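# Thread a bead onto the cord, clear of tips

## Task

Get any one bead onto the cord so that it sits well away from both of the cord's plastic end tips.

## Robot and tools

Robot: two arms, left_arm and right_arm, each with six revolute joints and a parallel gripper. The scene frame has its origin at table height, midway between the nominal bases, with +z up and +x pointing out over the table. left_arm is on the +y side; arm names do not match image sides. Calibrated bases in the scene frame: left_arm at (-0.004, +0.381, 0) m, right_arm at (+0.038, -0.323, 0) m, each turned very slightly about z. Hand positions, hand orientations and wrist-camera poses in results are in that arm's own base frame. Fixed cameras and the table use the scene frame. Printed hand positions may be a few centimetres off, more so at long reach.

Joint row: every motion command uses rows of 14 plain numbers. The first 7 are for left_arm and the last 7 for right_arm, even if only one arm moves. Within each arm the order is shoulder, elbow, waist, wrist pitch, wrist yaw, wrist roll, then gripper opening. Joint values are absolute target angles in radians, the same kind of numbers the Joint positions line shows. They are not offsets. Stated ranges: shoulder 0.000 to 3.142, elbow 0.000 to 3.142, waist -2.618 to 3.054, wrist pitch -1.571 to 1.571, wrist yaw -1.571 to 1.571, wrist roll -2.094 to 2.094. A real end stop may sit up to 0.059 rad either side of these. A target more than 0.059 rad beyond a range end, and further out than the joint now is, makes the call fail. Opening is a unitless value from -1 (closed) to +1 (fully open, about 0.094 m between pads). To keep a gripper unchanged, repeat its present command; a 0 means half-open, not no change. To keep a joint still, resend its Joint targets value.

Gripper: fingers point along the gripper's +z and separate along its y. end_effector_position is the point between the pads, about 1 cm short of the fingertips. grip_measured reads the pad opening on the command scale, slightly wide when empty and narrower than a squeezed part. Force reaches its limit once the command is about 0.05 below the touch reading (0.11 or more for small or round items). Close slowly, with a low opening_speed, on anything fragile or soft. To release, command well above grip_measured. grip_effort_nm is motor effort, negative closing; it is not pad force and keeps an offset at rest.

Tools:
- execute_actions(actions, cameras): actions is a list of actions; each action is a list of 1 to 15 rows, one row per 1/30 s step; if fewer than 15 rows, the last row is held to fill the action. An empty list only returns state and images.
- move(target, speed, blend, opening_speed, blocking, cameras): target is one 14-number row or a list of up to 15 rows, all absolute joint angles plus openings. Every joint is interpolated together, so the hand traces a curve and ignores obstacles and the other arm. speed is in rad/s for the joint with the farthest to go (0.01 to 12.57, default 0.5), one value or one per target. blend in rad rounds corners between listed targets. opening_speed is per second on the -1 to +1 scale, at least 0.2. blocking=false returns after about 0.5 s while motion continues; a new move replaces it. The whole list shares a 10 s limit. The result adds a move: line such as done, off_target, moving, held or fault, and limits=held when steps were withheld.
- wait(seconds 0 to 10): lets time pass with commands held.
- stop(): brakes a running move; it needs room.
- zoom_image(camera, region [x0, y0, x1, y1] pixels, at most 504 by 504): closer look at the latest image of that camera.
- finished_scene(scene): ends the current scene, irreversibly, with scene set to its number.
- read_manual: licence text only.
Cameras: cam_head_left, cam_head_right, cam_high, cam_low, cam_left_wrist, cam_right_wrist, all 896x504; calibration lines give K and world-to-camera transforms, accurate to a few millimetres and under a degree.

Result lines: Joint positions and Joint velocities list each arm's joints in the row order, then pad gap in m. Joint targets shows what joints are currently driven toward. Tool commands shows current gripper commands. Joint torques include the arm's own weight; the first three wrap at ±28 N m. "joint sent to its limit" means a joint was clipped at its end stop. "joint command not followed" means the clearance check altered some targets. "within noise" velocities mean the arm is still.

Motion limits: each step a joint target can lead its measured angle by at most 0.339 rad (waist, shoulder, elbow) or 2.2 rad (wrist joints). Targets putting a gripper over 200 mm from its current place are scaled back. Far goals may need several actions.

Avoid: dropping things or releasing parts while they move, fast impacts, and hard pushes; contact force rises with speed and with how far the target lies past the contact. Never let one gripper clamp or strike the other arm. Keep every item on the table. Stretched-out poses, held loads and pushing against unreachable targets heat motors: MOTOR HOT appears at 75 °C, and at 90 °C the arm folds and becomes useless. Time spent thinking runs the simulation too. Objects may be nudged at random. The result must hold after the robot lets go.

Each tool is called after "Emit:" as name([rows], argument=value, ...), one row to a line, values as JSON.

## Session

Emit:
execute_actions(actions=[])

Scene clock: 0.00 s.
left_arm: end_effector_position=(+0.3498, -0.1057, +0.3030) grip_measured=+1.000 grip_effort_nm=n/a end_effector_quat_wxyz=(+0.509, +0.129, +0.845, -0.106) | right_arm: end_effector_position=(+0.3281, +0.2271, +0.3888) grip_measured=+1.000 grip_effort_nm=n/a end_effector_quat_wxyz=(+0.655, +0.035, +0.750, +0.088)
Joint names: [shoulder, elbow, waist, wrist pitch, wrist yaw, wrist roll]
Joint positions: left_arm=[1.104 1.117 -0.249 -0.493 0.096 -0.004 0.094] | right_arm=[1.282 1.254 0.944 -0.164 0.848 0.325 0.094]
Joint velocities: within noise
Joint torques (N m): no reading
Heat: left arm: 30 °C; right arm: 27 °C.
Joint targets: left_arm=[1.094 1.132 -0.249 -0.485 0.098 -0.005] | right_arm=[1.272 1.267 0.944 -0.163 0.852 0.323]
Tool commands: left_gripper/opening=+1.0 right_gripper/opening=+1.0

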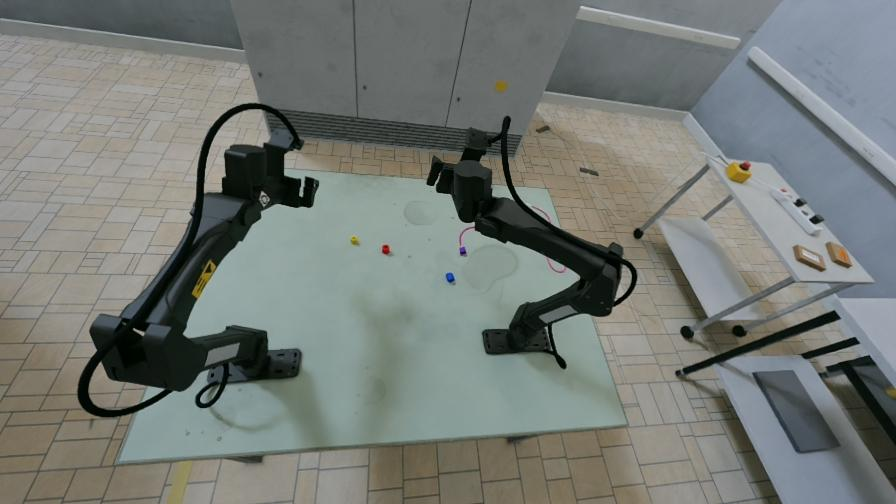

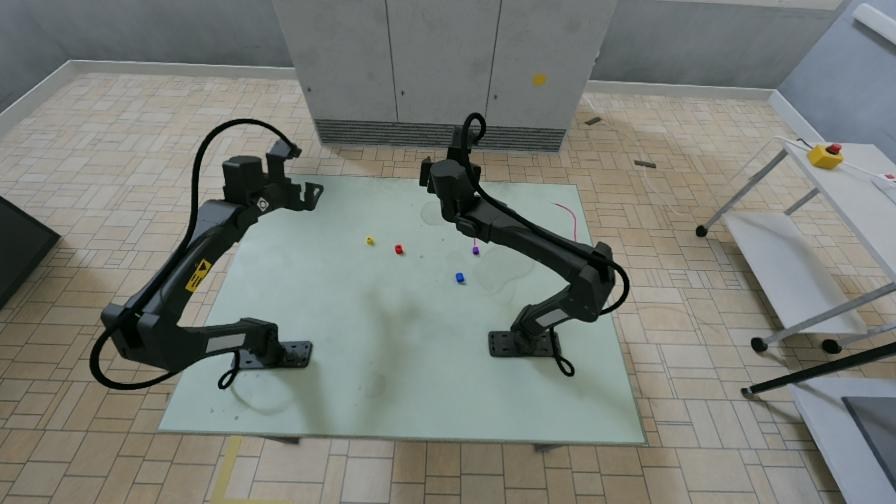

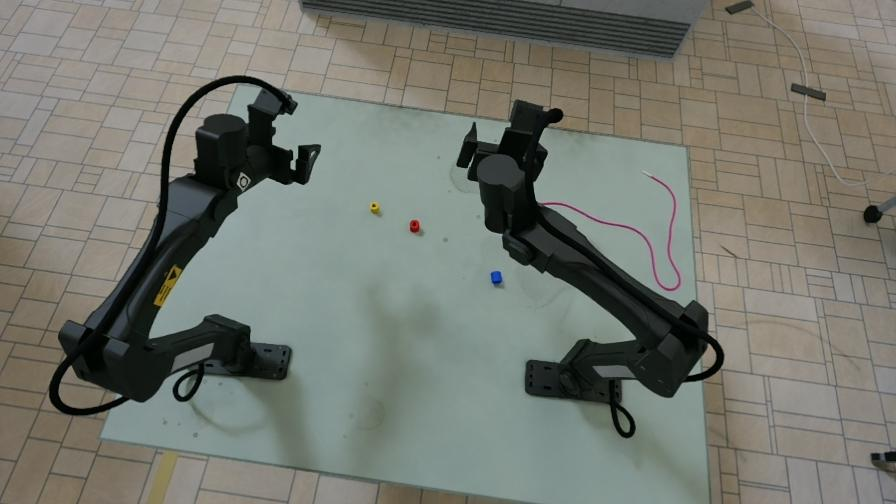

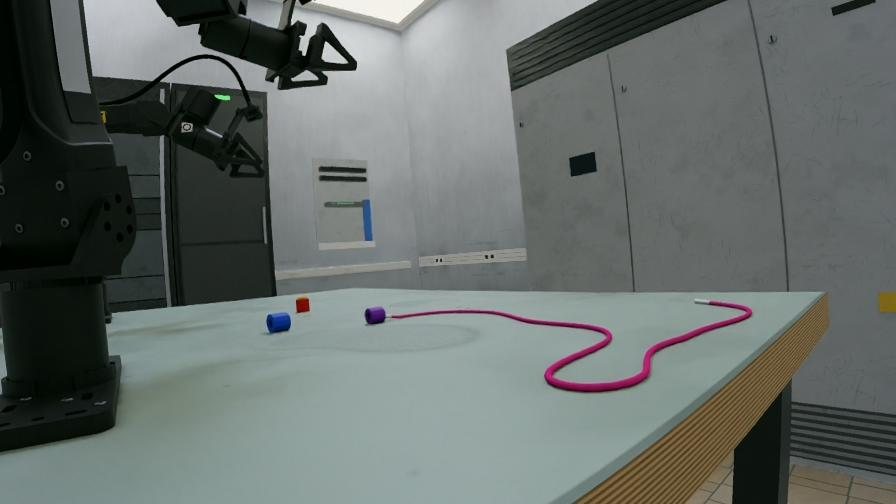

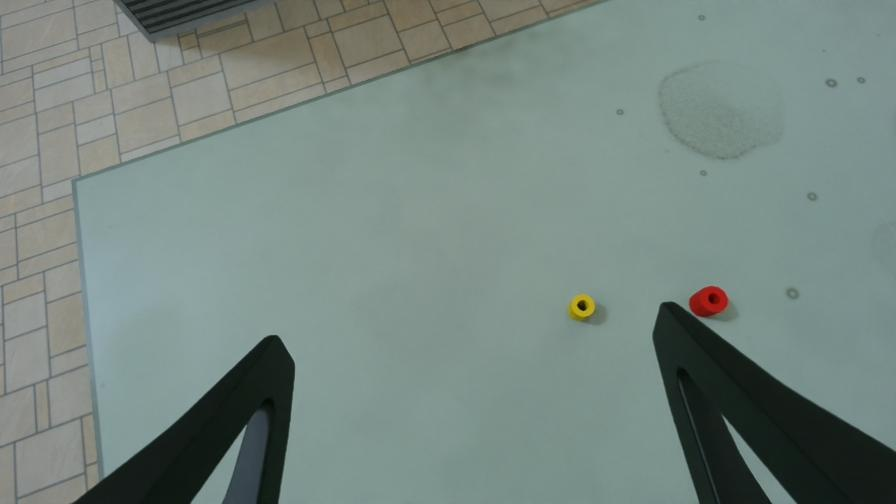

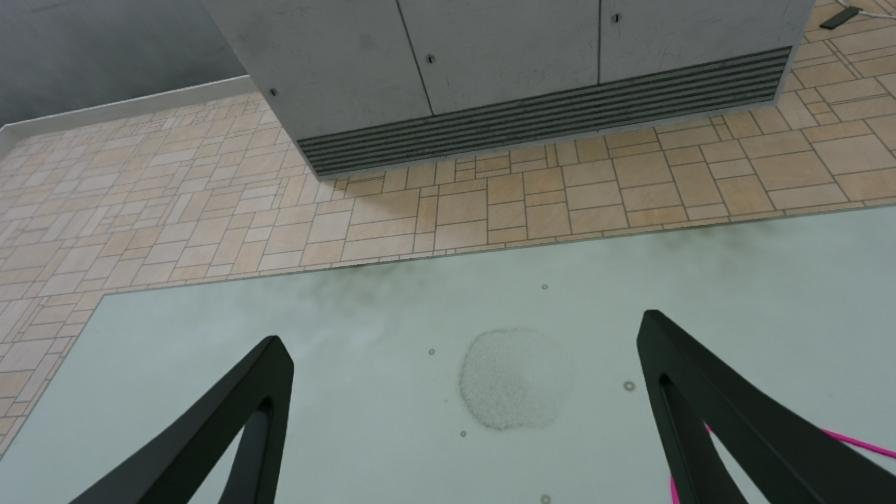

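Emit:
zoom_image(camera="cam_low", region=[240, 270, 540, 400])

Emit:
zoom_image(camera="cam_high", region=[340, 140, 700, 340])

Emit:
zoom_image(camera="cam_head_right", region=[340, 190, 640, 340])

Scaled by 1.680 from the camera's 896x504 image, which has a finer 1280x720 frame.

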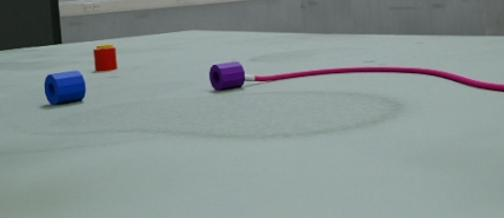

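Scaled by 1.400 from the camera's 896x504 image, which has a finer 1280x720 frame.

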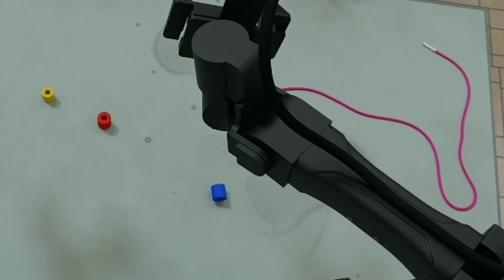

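Scaled by 1.680 from the camera's 896x504 image, which has a finer 1280x720 frame.

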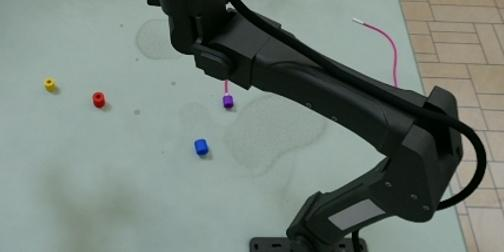

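Emit:
zoom_image(camera="cam_left_wrist", region=[540, 260, 760, 340])

Emit:
zoom_image(camera="cam_low", region=[250, 280, 410, 350])

Emit:
zoom_image(camera="cam_low", region=[680, 280, 780, 330])

Scaled by 2.291 from the camera's 896x504 image, which has a finer 1280x720 frame.

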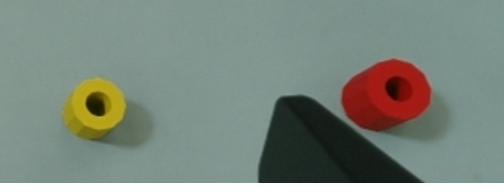

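Scaled by 3.150 from the camera's 896x504 image, which has a finer 1280x720 frame.

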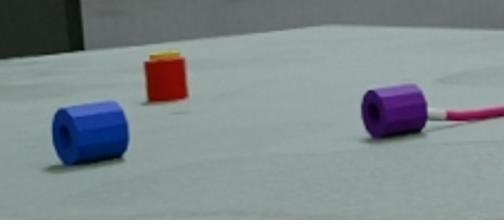

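Scaled by 5.040 from the camera's 896x504 image, which has a finer 1280x720 frame.

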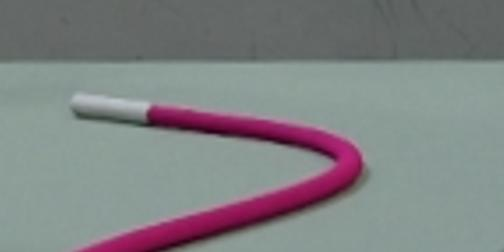

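Emit:
move(target=[1.094, 1.132, -0.249, -0.485, 0.098, -0.005, 1.0, 1.272, 1.267, -0.7, -0.163, 0.4, 0.0, 1.0], speed=1.0, cameras=["cam_high", "cam_head_left", "cam_low"])

Scene clock: 170.87 s.
left_arm: end_effector_position=(+0.3498, -0.1057, +0.3030) grip_measured=+1.000 grip_effort_nm=0.002 end_effector_quat_wxyz=(+0.509, +0.129, +0.845, -0.106) | right_arm: end_effector_position=(+0.2777, -0.3243, +0.3800) grip_measured=+1.000 grip_effort_nm=-0.027 end_effector_quat_wxyz=(+0.533, +0.381, +0.666, -0.359)
Joint names: [shoulder, elbow, waist, wrist pitch, wrist yaw, wrist roll]
Joint positions: left_arm=[1.104 1.117 -0.249 -0.493 0.096 -0.004 0.094] | right_arm=[1.282 1.254 -0.699 -0.164 0.406 0.003 0.094]
Joint velocities: within noise
Joint torques (N m): left_arm=[-3.41 7.45 0.01 1.57 0.02 -0.02] | right_arm=[-5.49 8.34 -0.12 1.76 -0.03 0]
Heat: left arm: 33 °C; right arm: 33 °C.
Joint targets: left_arm=[1.094 1.132 -0.249 -0.485 0.098 -0.005] | right_arm=[1.272 1.267 -0.700 -0.163 0.400 0.000]
move: done
Images, in order (width x height): cam_head_left 896x504, cam_high 896x504, cam_low 896x504.

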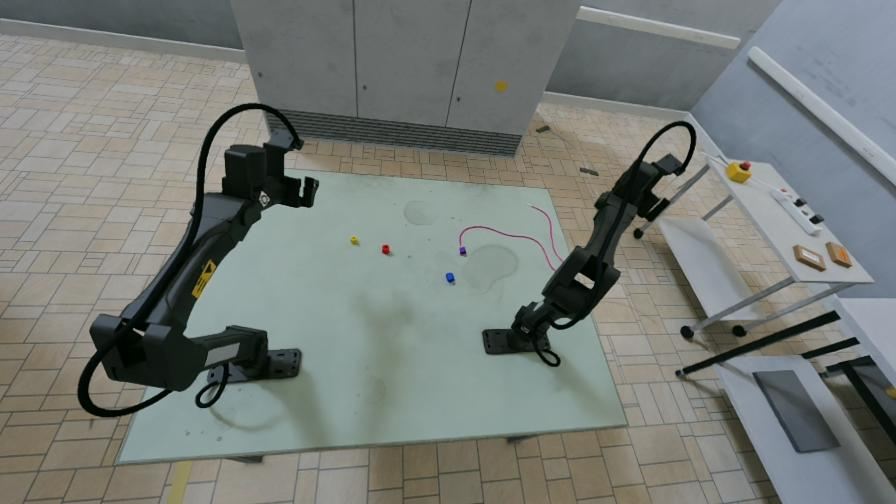

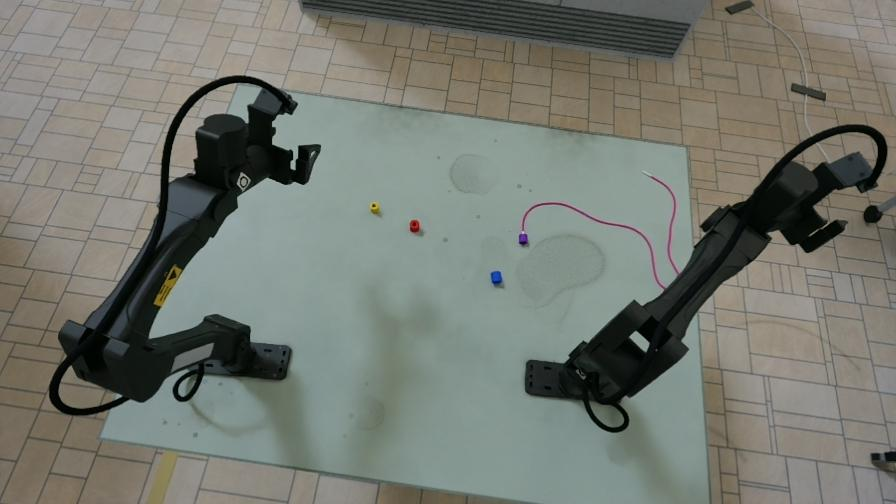

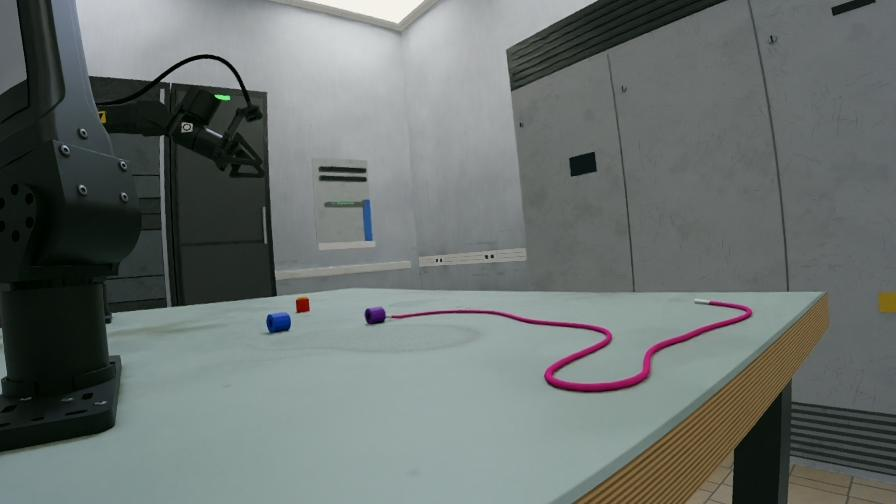

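Emit:
zoom_image(camera="cam_high", region=[470, 180, 590, 300])

Emit:
zoom_image(camera="cam_high", region=[350, 180, 450, 250])

Emit:
zoom_image(camera="cam_high", region=[600, 140, 720, 300])

Scaled by 4.200 from the camera's 896x504 image, which has a finer 1280x720 frame.

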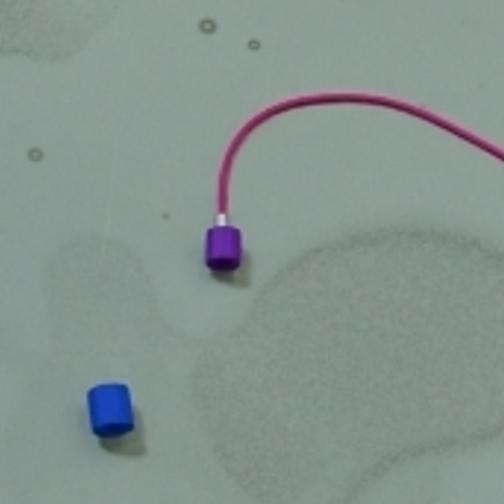

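Scaled by 5.040 from the camera's 896x504 image, which has a finer 1280x720 frame.

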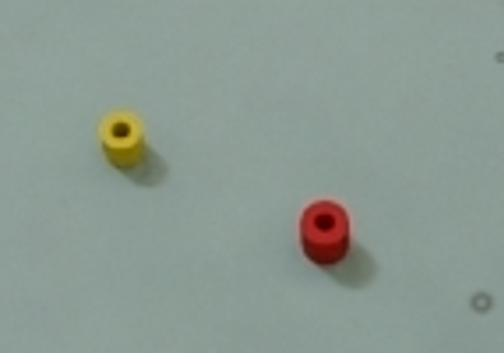

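Scaled by 3.150 from the camera's 896x504 image, which has a finer 1280x720 frame.

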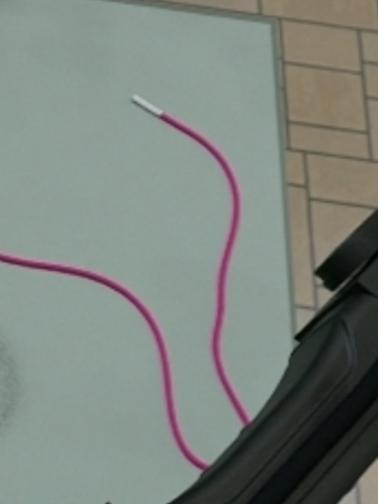

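Emit:
move(target=[1.094, 1.132, -0.249, -0.485, 0.098, -0.005, 1.0, 2.046, 1.585, -0.30, -0.339, 0.0, 0.0, 1.0], speed=1.0, cameras=["cam_right_wrist", "cam_high"])

Scene clock: 556.97 s.
left_arm: end_effector_position=(+0.3498, -0.1057, +0.3030) grip_measured=+1.000 grip_effort_nm=-0.002 end_effector_quat_wxyz=(+0.509, +0.129, +0.845, -0.106) | right_arm: end_effector_position=(+0.5241, -0.1581, +0.0991) grip_measured=+1.000 grip_effort_nm=-0.032 end_effector_quat_wxyz=(+0.346, +0.139, +0.926, -0.054)
Joint names: [shoulder, elbow, waist, wrist pitch, wrist yaw, wrist roll]
Joint positions: left_arm=[1.104 1.117 -0.249 -0.493 0.096 -0.004 0.094] | right_arm=[2.048 1.541 -0.292 -0.349 0.007 0.003 0.094]
Joint velocities: within noise
Joint torques (N m): left_arm=[-3.4 7.43 0.01 1.56 0.02 -0.02] | right_arm=[-11.54 10.35 -0.69 1.37 -0.07 -0.03]
Heat: left arm: 33 °C; right arm: 36 °C.
Joint targets: left_arm=[1.094 1.132 -0.249 -0.485 0.098 -0.005] | right_arm=[2.046 1.585 -0.300 -0.339 0.000 0.000]
move: off_target (right_arm); right_arm: the elbow is farthest, 0.044 rad from its target
camera_calibration:
cam_right_wrist: T_world_to_cam=[[-0.366033, -0.928521, -0.0621979, 0.0531426], [-0.93059, 0.364866, 0.0295885, 0.567598], [-0.00477958, 0.068711, -0.997625, 0.228155], [0, 0, 0, 1]] pos_world=[0.548744, -0.17343, 0.214124]
Images, in order (width x height): cam_high 896x504, cam_right_wrist 896x504.

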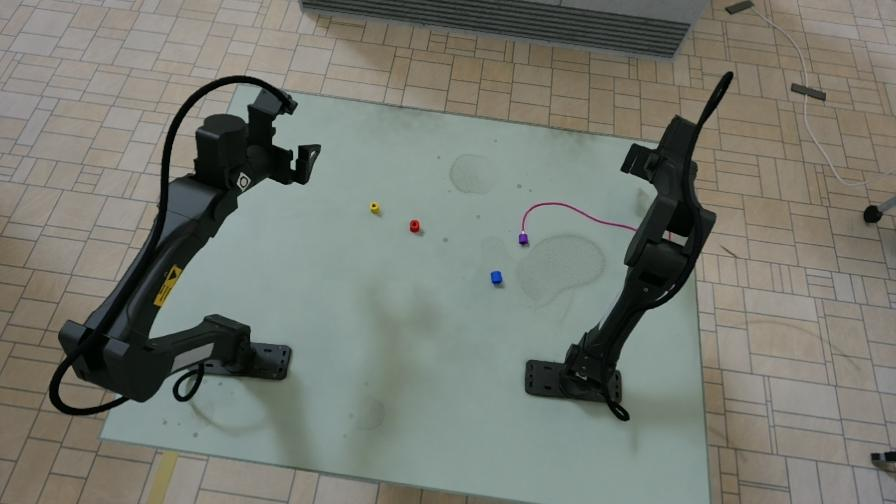

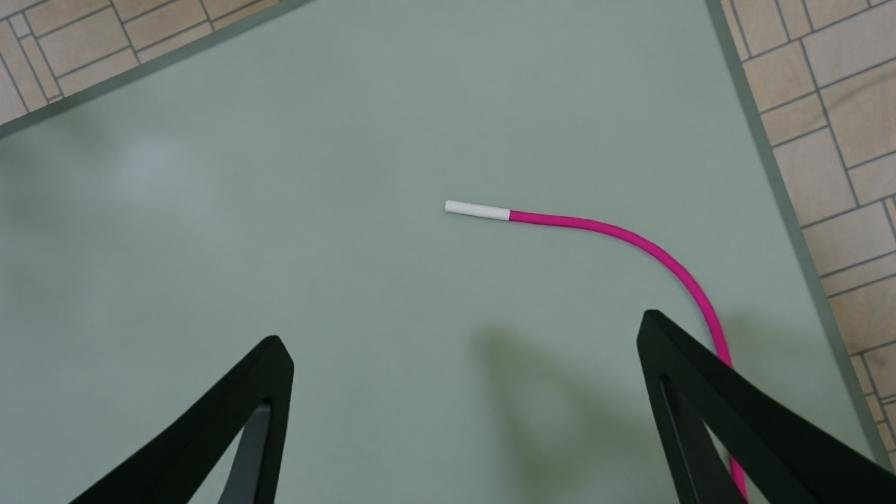

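Emit:
move(target=[1.094, 1.132, -0.249, -0.485, 0.098, -0.005, 1.0, 2.456, 2.297, -0.511, -1.160, 0.0, -0.40, -0.3], speed=0.8, cameras=["cam_right_wrist"])

Scene clock: 639.03 s.
left_arm: end_effector_position=(+0.3498, -0.1057, +0.3030) grip_measured=+1.000 grip_effort_nm=-0.002 end_effector_quat_wxyz=(+0.509, +0.129, +0.845, -0.106) | right_arm: end_effector_position=(+0.4636, -0.2594, +0.0639) grip_measured=-0.297 grip_effort_nm=-0.183 end_effector_quat_wxyz=(+0.107, +0.058, +0.991, -0.054)
Joint names: [shoulder, elbow, waist, wrist pitch, wrist yaw, wrist roll]
Joint positions: left_arm=[1.104 1.117 -0.249 -0.493 0.096 -0.004 0.094] | right_arm=[2.434 2.253 -0.511 -1.15 0.003 -0.395 0.033]
Joint velocities: within noise
Joint torques (N m): left_arm=[-3.4 7.45 0.01 1.56 0.02 -0.01] | right_arm=[-12 9.81 -0.01 0.38 -0.05 -0.03]
Heat: left arm: 33 °C; right arm: 30 °C.
Joint targets: left_arm=[1.094 1.132 -0.249 -0.485 0.098 -0.005] | right_arm=[2.456 2.297 -0.511 -1.160 0.000 -0.400]
move: off_target (right_arm); right_arm: the elbow is farthest, 0.044 rad from its target
camera_calibration:
cam_right_wrist: T_world_to_cam=[[-0.223167, -0.972123, 0.0719205, -0.151397], [-0.840983, 0.229318, 0.490063, 0.443258], [-0.492894, 0.048882, -0.868715, 0.412575], [0, 0, 0, 1]] pos_world=[0.542341, -0.268991, 0.152075]
Images, in order (width x height): cam_right_wrist 896x504.

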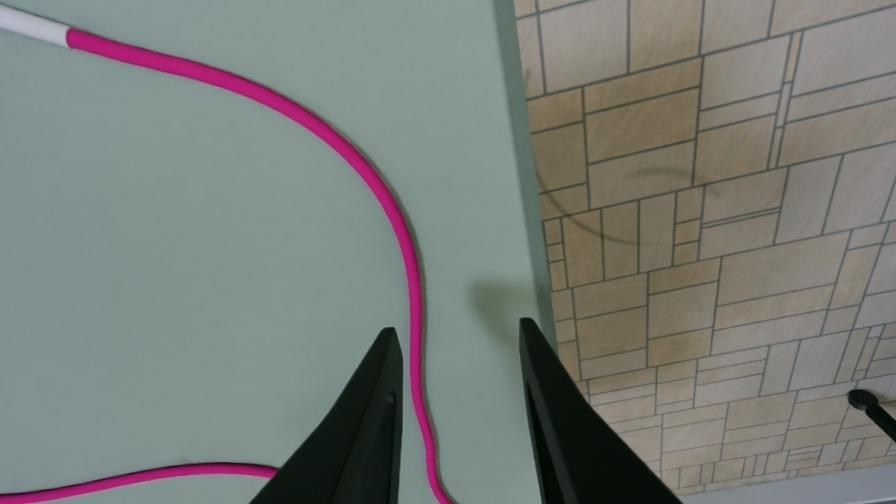

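Emit:
move(target=[1.094, 1.132, -0.249, -0.485, 0.098, -0.005, 1.0, 2.399, 2.097, -0.501, -1.077, 0.0, -0.19, -0.3], speed=0.5, cameras=["cam_right_wrist"])

Scene clock: 734.50 s.
left_arm: end_effector_position=(+0.3498, -0.1057, +0.3030) grip_measured=+1.000 grip_effort_nm=0.007 end_effector_quat_wxyz=(+0.509, +0.129, +0.845, -0.106) | right_arm: end_effector_position=(+0.4456, -0.2495, +0.0290) grip_measured=-0.297 grip_effort_nm=-0.159 end_effector_quat_wxyz=(+0.074, +0.156, +0.985, -0.029)
Joint names: [shoulder, elbow, waist, wrist pitch, wrist yaw, wrist roll]
Joint positions: left_arm=[1.104 1.117 -0.249 -0.493 0.096 -0.004 0.094] | right_arm=[2.429 2.122 -0.511 -1.104 0.004 -0.196 0.033]
Joint velocities: within noise
Joint torques (N m): left_arm=[-3.41 7.43 0.02 1.56 0.02 -0.02] | right_arm=[-15.86 4.4 0.87 0.57 -0.05 0.06]
Heat: left arm: 33 °C; right arm: 30 °C.
Joint targets: left_arm=[1.094 1.132 -0.249 -0.485 0.098 -0.005] | right_arm=[2.399 2.097 -0.501 -1.077 0.000 -0.190]
move: done
camera_calibration:
cam_right_wrist: T_world_to_cam=[[-0.405129, -0.914058, 0.0192107, -0.0461377], [-0.758227, 0.347654, 0.551569, 0.433744], [-0.510845, 0.208891, -0.833908, 0.419776], [0, 0, 0, 1]] pos_world=[0.524625, -0.280653, 0.111701]
Images, in order (width x height): cam_right_wrist 896x504.

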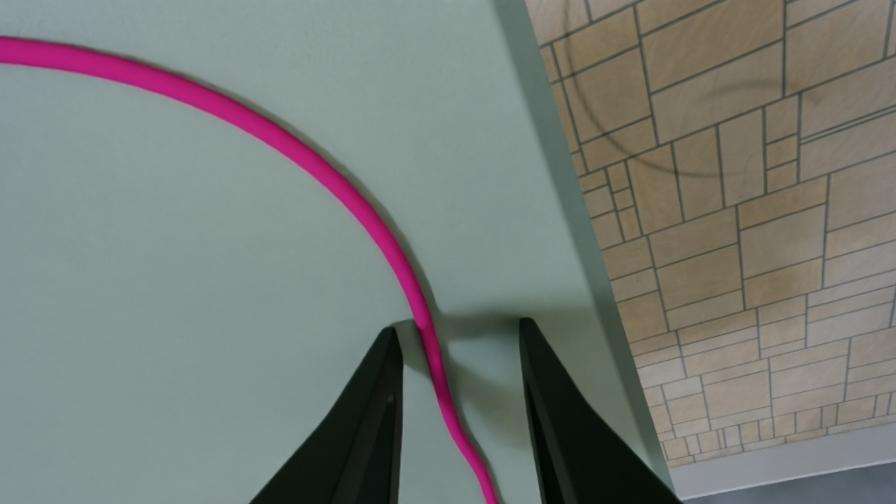

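Emit:
execute_actions(actions=[], cameras=["cam_high", "cam_head_left"])

Emit:
zoom_image(camera="cam_high", region=[600, 140, 720, 300])

Scene clock: 777.73 s.
left_arm: end_effector_position=(+0.3498, -0.1057, +0.3030) grip_measured=+1.000 grip_effort_nm=0.002 end_effector_quat_wxyz=(+0.509, +0.129, +0.845, -0.106) | right_arm: end_effector_position=(+0.4456, -0.2495, +0.0290) grip_measured=-0.297 grip_effort_nm=-0.159 end_effector_quat_wxyz=(+0.074, +0.157, +0.984, -0.029)
Joint names: [shoulder, elbow, waist, wrist pitch, wrist yaw, wrist roll]
Joint positions: left_arm=[1.104 1.117 -0.249 -0.493 0.096 -0.004 0.094] | right_arm=[2.429 2.122 -0.511 -1.104 0.004 -0.195 0.033]
Joint velocities: within noise
Joint torques (N m): left_arm=[-3.41 7.43 0.02 1.56 0.02 -0.02] | right_arm=[-15.86 4.45 0.81 0.58 -0.03 0.08]
Heat: left arm: 33 °C; right arm: 36 °C.
Joint targets: left_arm=[1.094 1.132 -0.249 -0.485 0.098 -0.005] | right_arm=[2.399 2.097 -0.501 -1.077 0.000 -0.190]
Tool commands: left_gripper/opening=+1.0 right_gripper/opening=-0.3
Images, in order (width x height): cam_head_left 896x504, cam_high 896x504.

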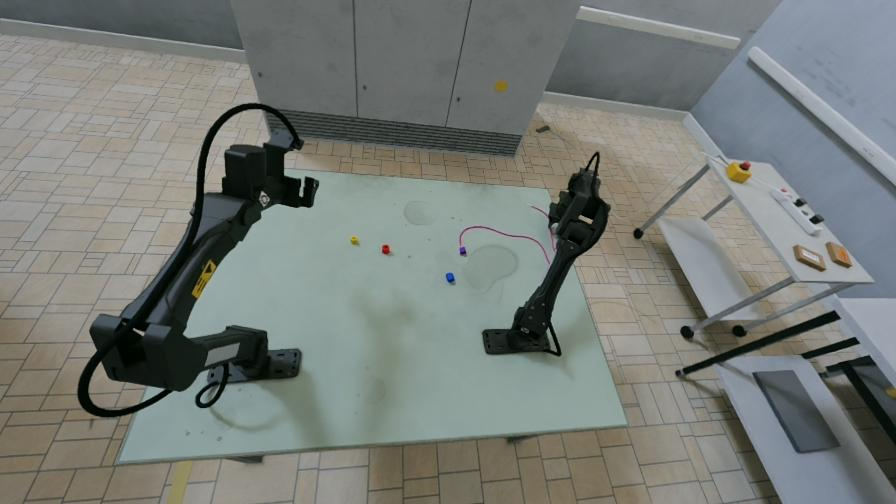

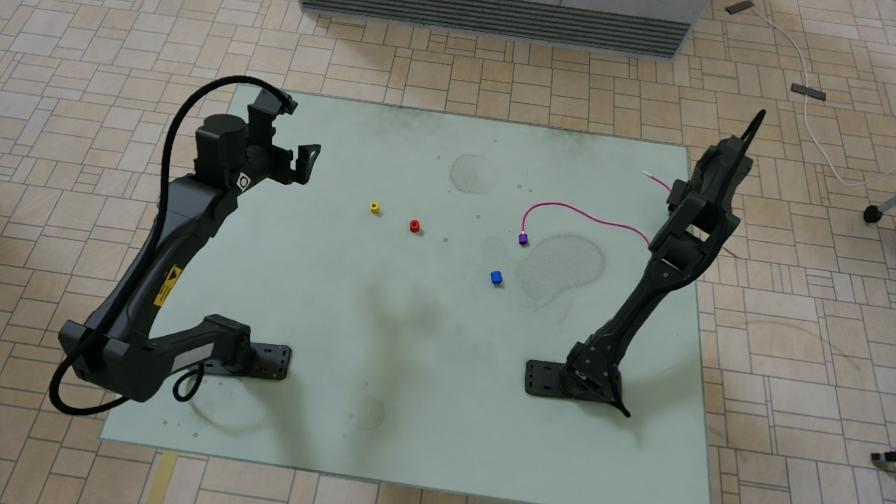

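Scaled by 3.150 from the camera's 896x504 image, which has a finer 1280x720 frame.

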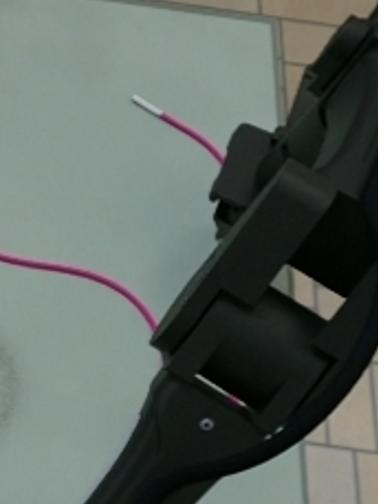

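Emit:
execute_actions(actions=[], cameras=["cam_right_wrist"])

Emit:
zoom_image(camera="cam_right_wrist", region=[360, 280, 560, 420])

Scene clock: 794.60 s.
left_arm: end_effector_position=(+0.3498, -0.1057, +0.3030) grip_measured=+1.000 grip_effort_nm=0.007 end_effector_quat_wxyz=(+0.509, +0.129, +0.845, -0.106) | right_arm: end_effector_position=(+0.4456, -0.2495, +0.0290) grip_measured=-0.297 grip_effort_nm=-0.159 end_effector_quat_wxyz=(+0.074, +0.157, +0.984, -0.029)
Joint names: [shoulder, elbow, waist, wrist pitch, wrist yaw, wrist roll]
Joint positions: left_arm=[1.104 1.117 -0.249 -0.493 0.096 -0.004 0.094] | right_arm=[2.429 2.122 -0.511 -1.104 0.004 -0.195 0.033]
Joint velocities: within noise
Joint torques (N m): left_arm=[-3.4 7.43 -0.01 1.57 0.02 -0.02] | right_arm=[-15.86 4.42 0.87 0.58 -0.04 0.05]
Heat: left arm: 33 °C; right arm: 37 °C.
Joint targets: left_arm=[1.094 1.132 -0.249 -0.485 0.098 -0.005] | right_arm=[2.399 2.097 -0.501 -1.077 0.000 -0.190]
Tool commands: left_gripper/opening=+1.0 right_gripper/opening=-0.3
camera_calibration:
cam_right_wrist: T_world_to_cam=[[-0.406095, -0.913634, 0.0189813, -0.045579], [-0.757941, 0.348351, 0.551523, 0.433829], [-0.510502, 0.209584, -0.833944, 0.419814], [0, 0, 0, 1]] pos_world=[0.524623, -0.280753, 0.111701]
Images, in order (width x height): cam_right_wrist 896x504.

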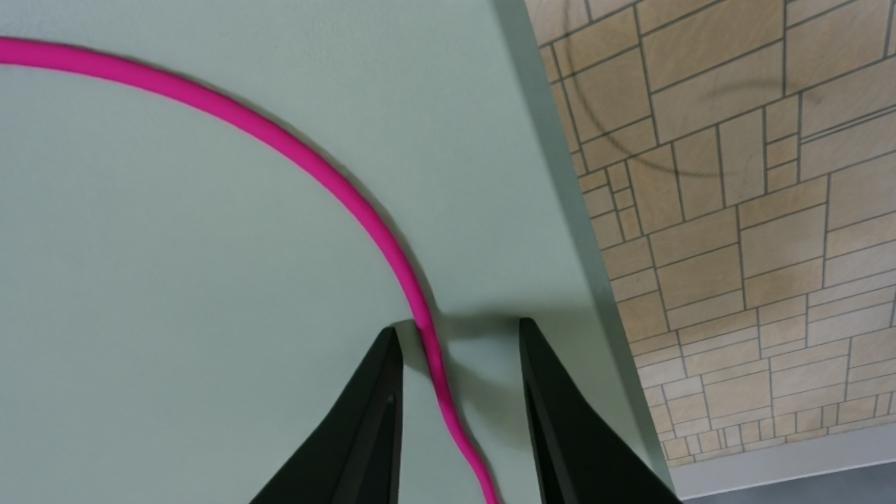

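Scaled by 2.520 from the camera's 896x504 image, which has a finer 1280x720 frame.

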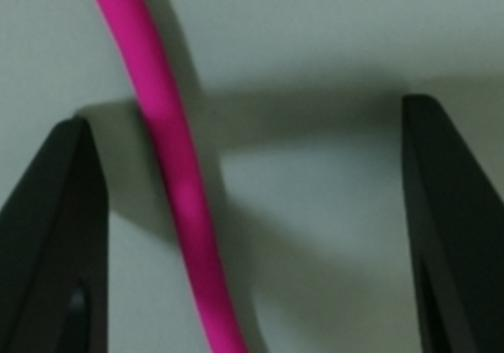

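Emit:
move(target=[1.094, 1.132, -0.249, -0.485, 0.098, -0.005, 1.0, 2.385, 2.020, -0.478, -1.020, 0.0, -0.275, -0.3], speed=0.3, cameras=["cam_right_wrist"])

Scene clock: 823.93 s.
left_arm: end_effector_position=(+0.3498, -0.1057, +0.3030) grip_measured=+1.000 grip_effort_nm=-0.002 end_effector_quat_wxyz=(+0.509, +0.129, +0.845, -0.106) | right_arm: end_effector_position=(+0.4474, -0.2480, +0.0290) grip_measured=-0.297 grip_effort_nm=-0.159 end_effector_quat_wxyz=(+0.084, +0.115, +0.989, -0.045)
Joint names: [shoulder, elbow, waist, wrist pitch, wrist yaw, wrist roll]
Joint positions: left_arm=[1.104 1.117 -0.249 -0.493 0.096 -0.004 0.094] | right_arm=[2.395 2.057 -0.501 -1.042 0.02 -0.271 0.033]
Joint velocities: within noise
Joint torques (N m): left_arm=[-3.38 7.43 0.01 1.57 0.02 -0.01] | right_arm=[-14.12 3.64 2.06 0.59 -0.19 -0.02]
Heat: left arm: 33 °C; right arm: 38 °C.
Joint targets: left_arm=[1.094 1.132 -0.249 -0.485 0.098 -0.005] | right_arm=[2.385 2.020 -0.478 -1.020 0.000 -0.275]
move: off_target (right_arm); right_arm: the elbow is farthest, 0.037 rad from its target
camera_calibration:
cam_right_wrist: T_world_to_cam=[[-0.331195, -0.942183, 0.0510016, -0.0851013], [-0.79086, 0.306671, 0.529617, 0.439674], [-0.514637, 0.135071, -0.846702, 0.404226], [0, 0, 0, 1]] pos_world=[0.527565, -0.269616, 0.113741]
Images, in order (width x height): cam_right_wrist 896x504.

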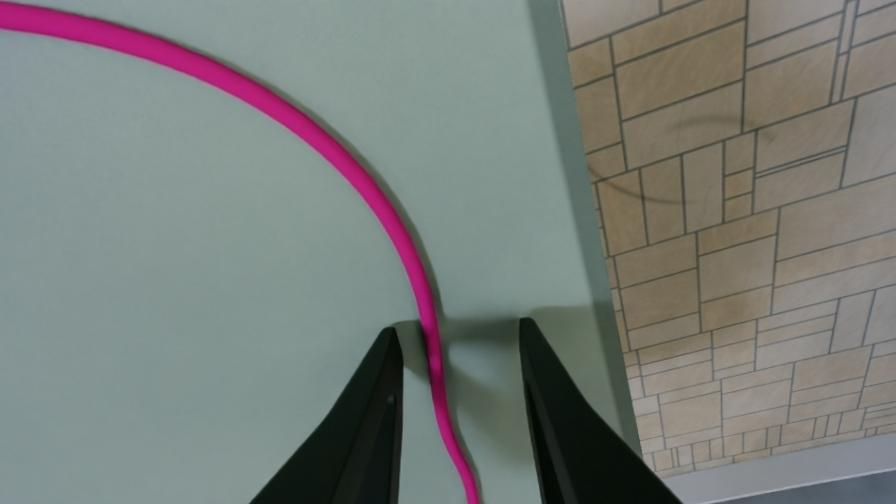

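Emit:
move(target=[1.094, 1.132, -0.249, -0.485, 0.098, -0.005, 1.0, 2.378, 1.937, -0.4565, -0.944, 0.0, -0.285, -0.3], speed=0.3, cameras=["cam_right_wrist"])

Scene clock: 863.70 s.
left_arm: end_effector_position=(+0.3498, -0.1057, +0.3030) grip_measured=+1.000 grip_effort_nm=0.002 end_effector_quat_wxyz=(+0.509, +0.129, +0.845, -0.106) | right_arm: end_effector_position=(+0.4479, -0.2470, +0.0289) grip_measured=-0.298 grip_effort_nm=-0.144 end_effector_quat_wxyz=(+0.094, +0.105, +0.988, -0.062)
Joint names: [shoulder, elbow, waist, wrist pitch, wrist yaw, wrist roll]
Joint positions: left_arm=[1.104 1.117 -0.249 -0.493 0.096 -0.004 0.094] | right_arm=[2.358 1.983 -0.49 -0.975 0.045 -0.283 0.033]
Joint velocities: within noise
Joint torques (N m): left_arm=[-3.4 7.42 -0.01 1.56 0.02 -0.02] | right_arm=[-11.62 3.04 3.04 0.75 -0.4 0]
Heat: left arm: 33 °C; right arm: 38 °C.
Joint targets: left_arm=[1.094 1.132 -0.249 -0.485 0.098 -0.005] | right_arm=[2.378 1.937 -0.456 -0.944 0.000 -0.285]
move: off_target (right_arm); right_arm: the elbow is farthest, 0.046 rad from its target
camera_calibration:
cam_right_wrist: T_world_to_cam=[[-0.314904, -0.945493, 0.0829357, -0.0929973], [-0.804243, 0.312216, 0.505682, 0.447856], [-0.504013, 0.0925407, -0.858724, 0.389341], [0, 0, 0, 1]] pos_world=[0.527132, -0.263786, 0.115576]
Images, in order (width x height): cam_right_wrist 896x504.

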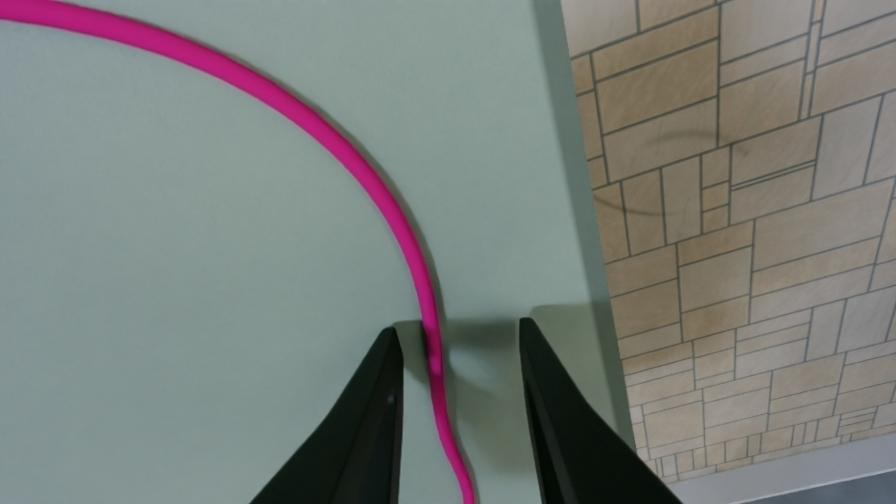

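Emit:
move(target=[1.094, 1.132, -0.249, -0.485, 0.098, -0.005, 1.0, 2.4145, 2.1635, -0.4565, -1.139, 0.0, -0.285, -0.3], speed=0.4, cameras=["cam_right_wrist"])

Scene clock: 883.80 s.
left_arm: end_effector_position=(+0.3498, -0.1057, +0.3030) grip_measured=+1.000 grip_effort_nm=0.002 end_effector_quat_wxyz=(+0.509, +0.129, +0.845, -0.106) | right_arm: end_effector_position=(+0.4563, -0.2250, +0.0470) grip_measured=-0.298 grip_effort_nm=-0.144 end_effector_quat_wxyz=(+0.080, +0.086, +0.992, -0.036)
Joint names: [shoulder, elbow, waist, wrist pitch, wrist yaw, wrist roll]
Joint positions: left_arm=[1.104 1.117 -0.249 -0.493 0.096 -0.004 0.094] | right_arm=[2.393 2.126 -0.457 -1.129 0.009 -0.284 0.033]
Joint velocities: within noise
Joint torques (N m): left_arm=[-3.4 7.42 0.01 1.57 0.02 -0.02] | right_arm=[-11.62 9.22 0.02 0.24 -0.09 0.01]
Heat: left arm: 33 °C; right arm: 39 °C.
Joint targets: left_arm=[1.094 1.132 -0.249 -0.485 0.098 -0.005] | right_arm=[2.415 2.164 -0.456 -1.139 0.000 -0.285]
move: off_target (right_arm); right_arm: the elbow is farthest, 0.037 rad from its target
camera_calibration:
cam_right_wrist: T_world_to_cam=[[-0.273964, -0.960868, 0.04094, -0.0912067], [-0.802627, 0.251884, 0.540689, 0.422581], [-0.529843, 0.11527, -0.840225, 0.423074], [0, 0, 0, 1]] pos_world=[0.538351, -0.242847, 0.130726]
Images, in order (width x height): cam_right_wrist 896x504.

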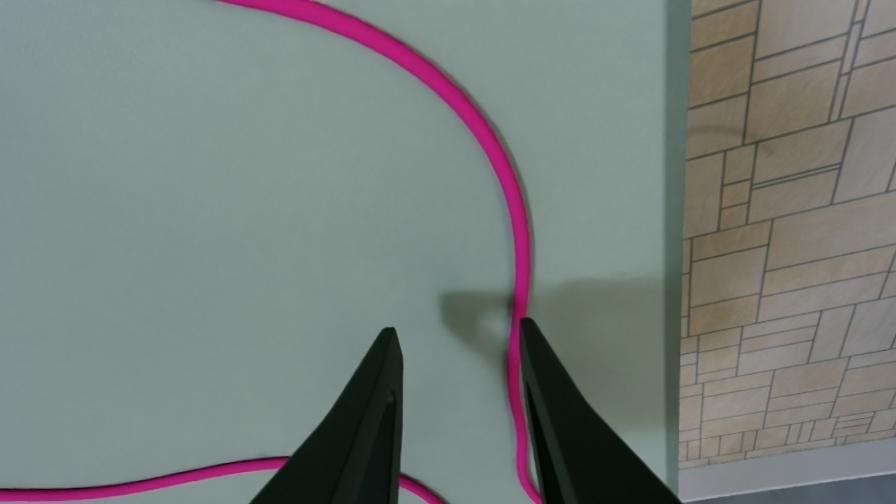

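Emit:
move(target=[1.094, 1.132, -0.249, -0.485, 0.098, -0.005, 1.0, 2.409, 2.0276, -0.496, -1.046, 0.0, -0.32, -0.3], speed=0.3, cameras=["cam_right_wrist"])

Scene clock: 922.13 s.
left_arm: end_effector_position=(+0.3498, -0.1057, +0.3030) grip_measured=+1.000 grip_effort_nm=-0.002 end_effector_quat_wxyz=(+0.509, +0.129, +0.845, -0.106) | right_arm: end_effector_position=(+0.4428, -0.2355, +0.0284) grip_measured=-0.298 grip_effort_nm=-0.144 end_effector_quat_wxyz=(+0.069, +0.088, +0.993, -0.029)
Joint names: [shoulder, elbow, waist, wrist pitch, wrist yaw, wrist roll]
Joint positions: left_arm=[1.104 1.117 -0.249 -0.493 0.096 -0.004 0.094] | right_arm=[2.393 2.056 -0.491 -1.084 -0.001 -0.315 0.033]
Joint velocities: within noise
Joint torques (N m): left_arm=[-3.4 7.43 0.01 1.56 0.01 -0.02] | right_arm=[-12 4.22 -0.53 0.69 0 -0.03]
Heat: left arm: 33 °C; right arm: 39 °C.
Joint targets: left_arm=[1.094 1.132 -0.249 -0.485 0.098 -0.005] | right_arm=[2.409 2.028 -0.496 -1.046 0.000 -0.320]
move: off_target (right_arm); right_arm: the wrist pitch is farthest, 0.038 rad from its target
camera_calibration:
cam_right_wrist: T_world_to_cam=[[-0.275689, -0.960747, 0.0309841, -0.103155], [-0.791134, 0.245091, 0.560391, 0.417257], [-0.545988, 0.129981, -0.827649, 0.411812], [0, 0, 0, 1]] pos_world=[0.526512, -0.254899, 0.110205]
Images, in order (width x height): cam_right_wrist 896x504.

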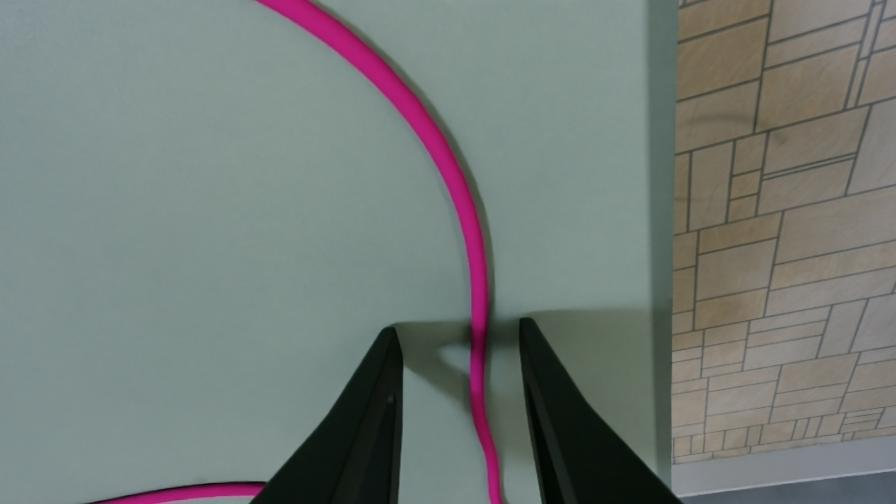

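Emit:
move(target=[1.094, 1.132, -0.249, -0.485, 0.098, -0.005, 1.0, 2.409, 2.0276, -0.496, -1.046, 0.0, -0.32, -1.0], opening_speed=0.7, cameras=["cam_right_wrist"])

Scene clock: 929.63 s.
left_arm: end_effector_position=(+0.3498, -0.1057, +0.3030) grip_measured=+1.000 grip_effort_nm=0.002 end_effector_quat_wxyz=(+0.509, +0.129, +0.845, -0.106) | right_arm: end_effector_position=(+0.4442, -0.2339, +0.0279) grip_measured=-0.947 grip_effort_nm=-1.009 end_effector_quat_wxyz=(+0.073, +0.087, +0.993, -0.024)
Joint names: [shoulder, elbow, waist, wrist pitch, wrist yaw, wrist roll]
Joint positions: left_arm=[1.104 1.117 -0.249 -0.493 0.096 -0.004 0.094] | right_arm=[2.393 2.054 -0.491 -1.079 -0.012 -0.316 0.002]
Joint velocities: within noise
Joint torques (N m): left_arm=[-3.4 7.42 0.01 1.56 0.02 -0.02] | right_arm=[-12 4.34 -0.43 0.64 0.12 -0.02]
Heat: left arm: 33 °C; right arm: 39 °C.
Joint targets: left_arm=[1.094 1.132 -0.249 -0.485 0.098 -0.005] | right_arm=[2.409 2.028 -0.496 -1.046 0.000 -0.320]
move: done
camera_calibration:
cam_right_wrist: T_world_to_cam=[[-0.272784, -0.961855, 0.0205928, -0.102451], [-0.795723, 0.237597, 0.557111, 0.418606], [-0.540752, 0.135585, -0.830183, 0.410992], [0, 0, 0, 1]] pos_world=[0.527393, -0.253726, 0.110098]
Images, in order (width x height): cam_right_wrist 896x504.

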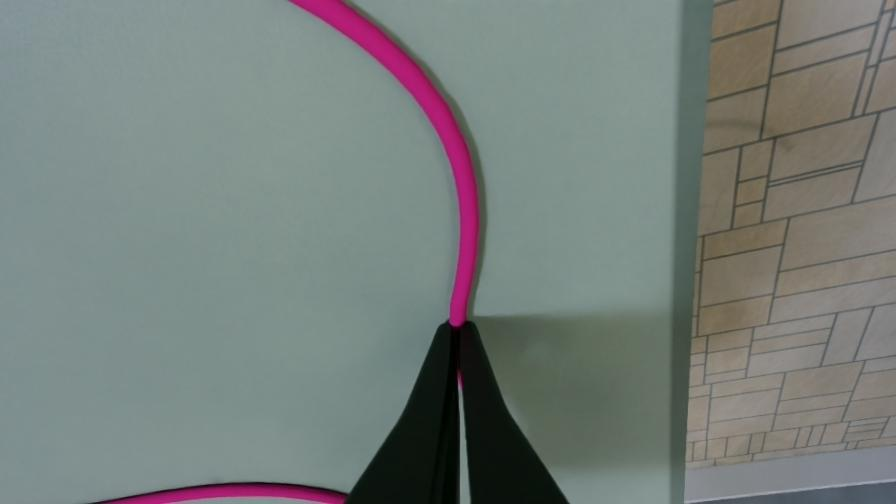

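Emit:
move(target=[1.094, 1.132, -0.249, -0.485, 0.098, -0.005, 1.0, 1.98, 1.793, -0.35, -1.21, 0.0, -0.10, -1.0], speed=0.5, cameras=["cam_right_wrist", "cam_low", "cam_high"])

Scene clock: 942.53 s.
left_arm: end_effector_position=(+0.3498, -0.1057, +0.3030) grip_measured=+1.000 grip_effort_nm=-0.002 end_effector_quat_wxyz=(+0.509, +0.129, +0.845, -0.106) | right_arm: end_effector_position=(+0.4009, -0.1460, +0.1212) grip_measured=-0.951 grip_effort_nm=-1.057 end_effector_quat_wxyz=(+0.082, +0.123, +0.989, -0.016)
Joint names: [shoulder, elbow, waist, wrist pitch, wrist yaw, wrist roll]
Joint positions: left_arm=[1.104 1.117 -0.249 -0.493 0.096 -0.004 0.094] | right_arm=[2.015 1.811 -0.354 -1.2 -0.006 -0.106 0.002]
Joint velocities: within noise
Joint torques (N m): left_arm=[-3.41 7.43 -0.01 1.57 0.02 -0.02] | right_arm=[-13.24 5.01 0.36 0.24 0.05 0.05]
Heat: left arm: 33 °C; right arm: 40 °C.
Joint targets: left_arm=[1.094 1.132 -0.249 -0.485 0.098 -0.005] | right_arm=[1.980 1.793 -0.350 -1.210 0.000 -0.100]
move: done
camera_calibration:
cam_right_wrist: T_world_to_cam=[[-0.341089, -0.940018, -0.00494494, 0.00201198], [-0.789653, 0.283667, 0.544041, 0.317213], [-0.510006, 0.189471, -0.839044, 0.449738], [0, 0, 0, 1]] pos_world=[0.480544, -0.173304, 0.204783]
Images, in order (width x height): cam_high 896x504, cam_low 896x504, cam_right_wrist 896x504.

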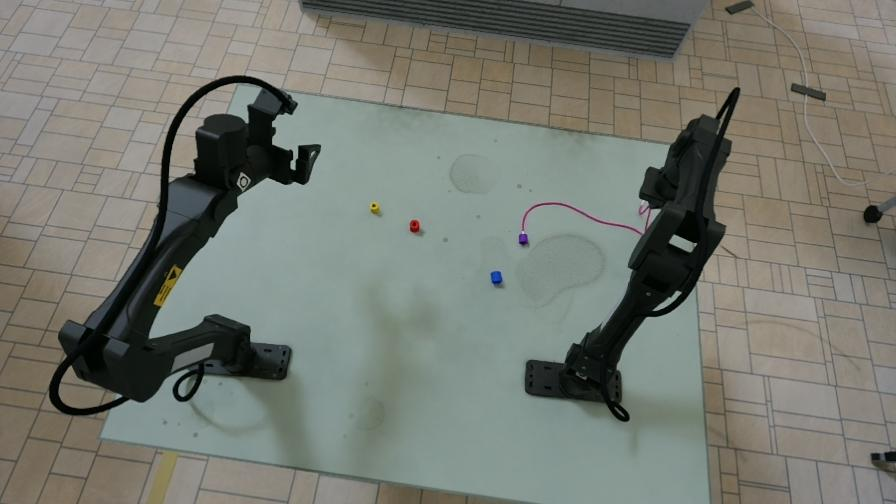

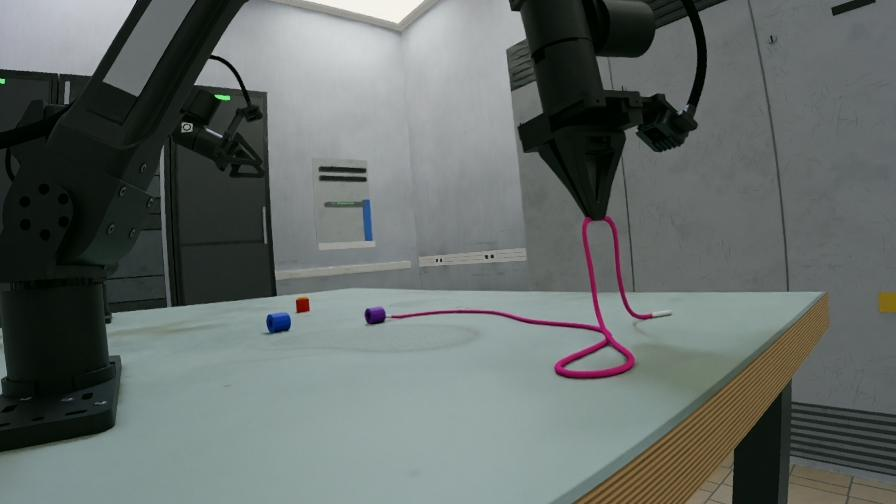

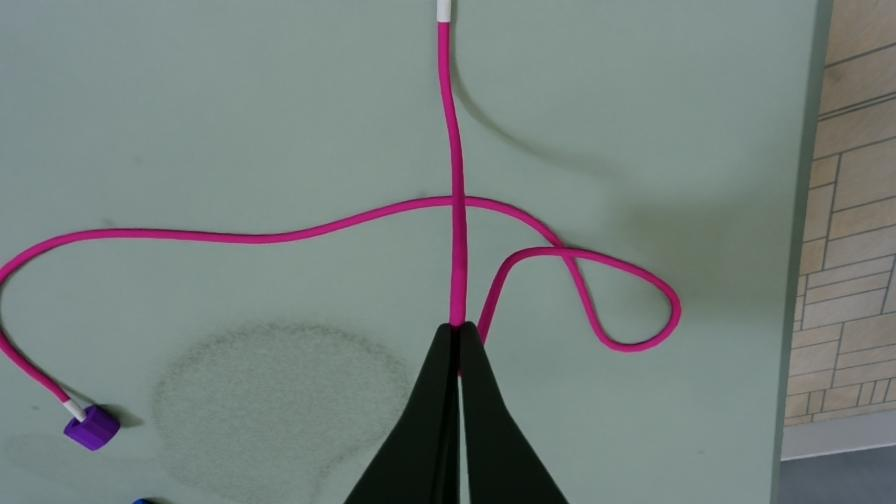

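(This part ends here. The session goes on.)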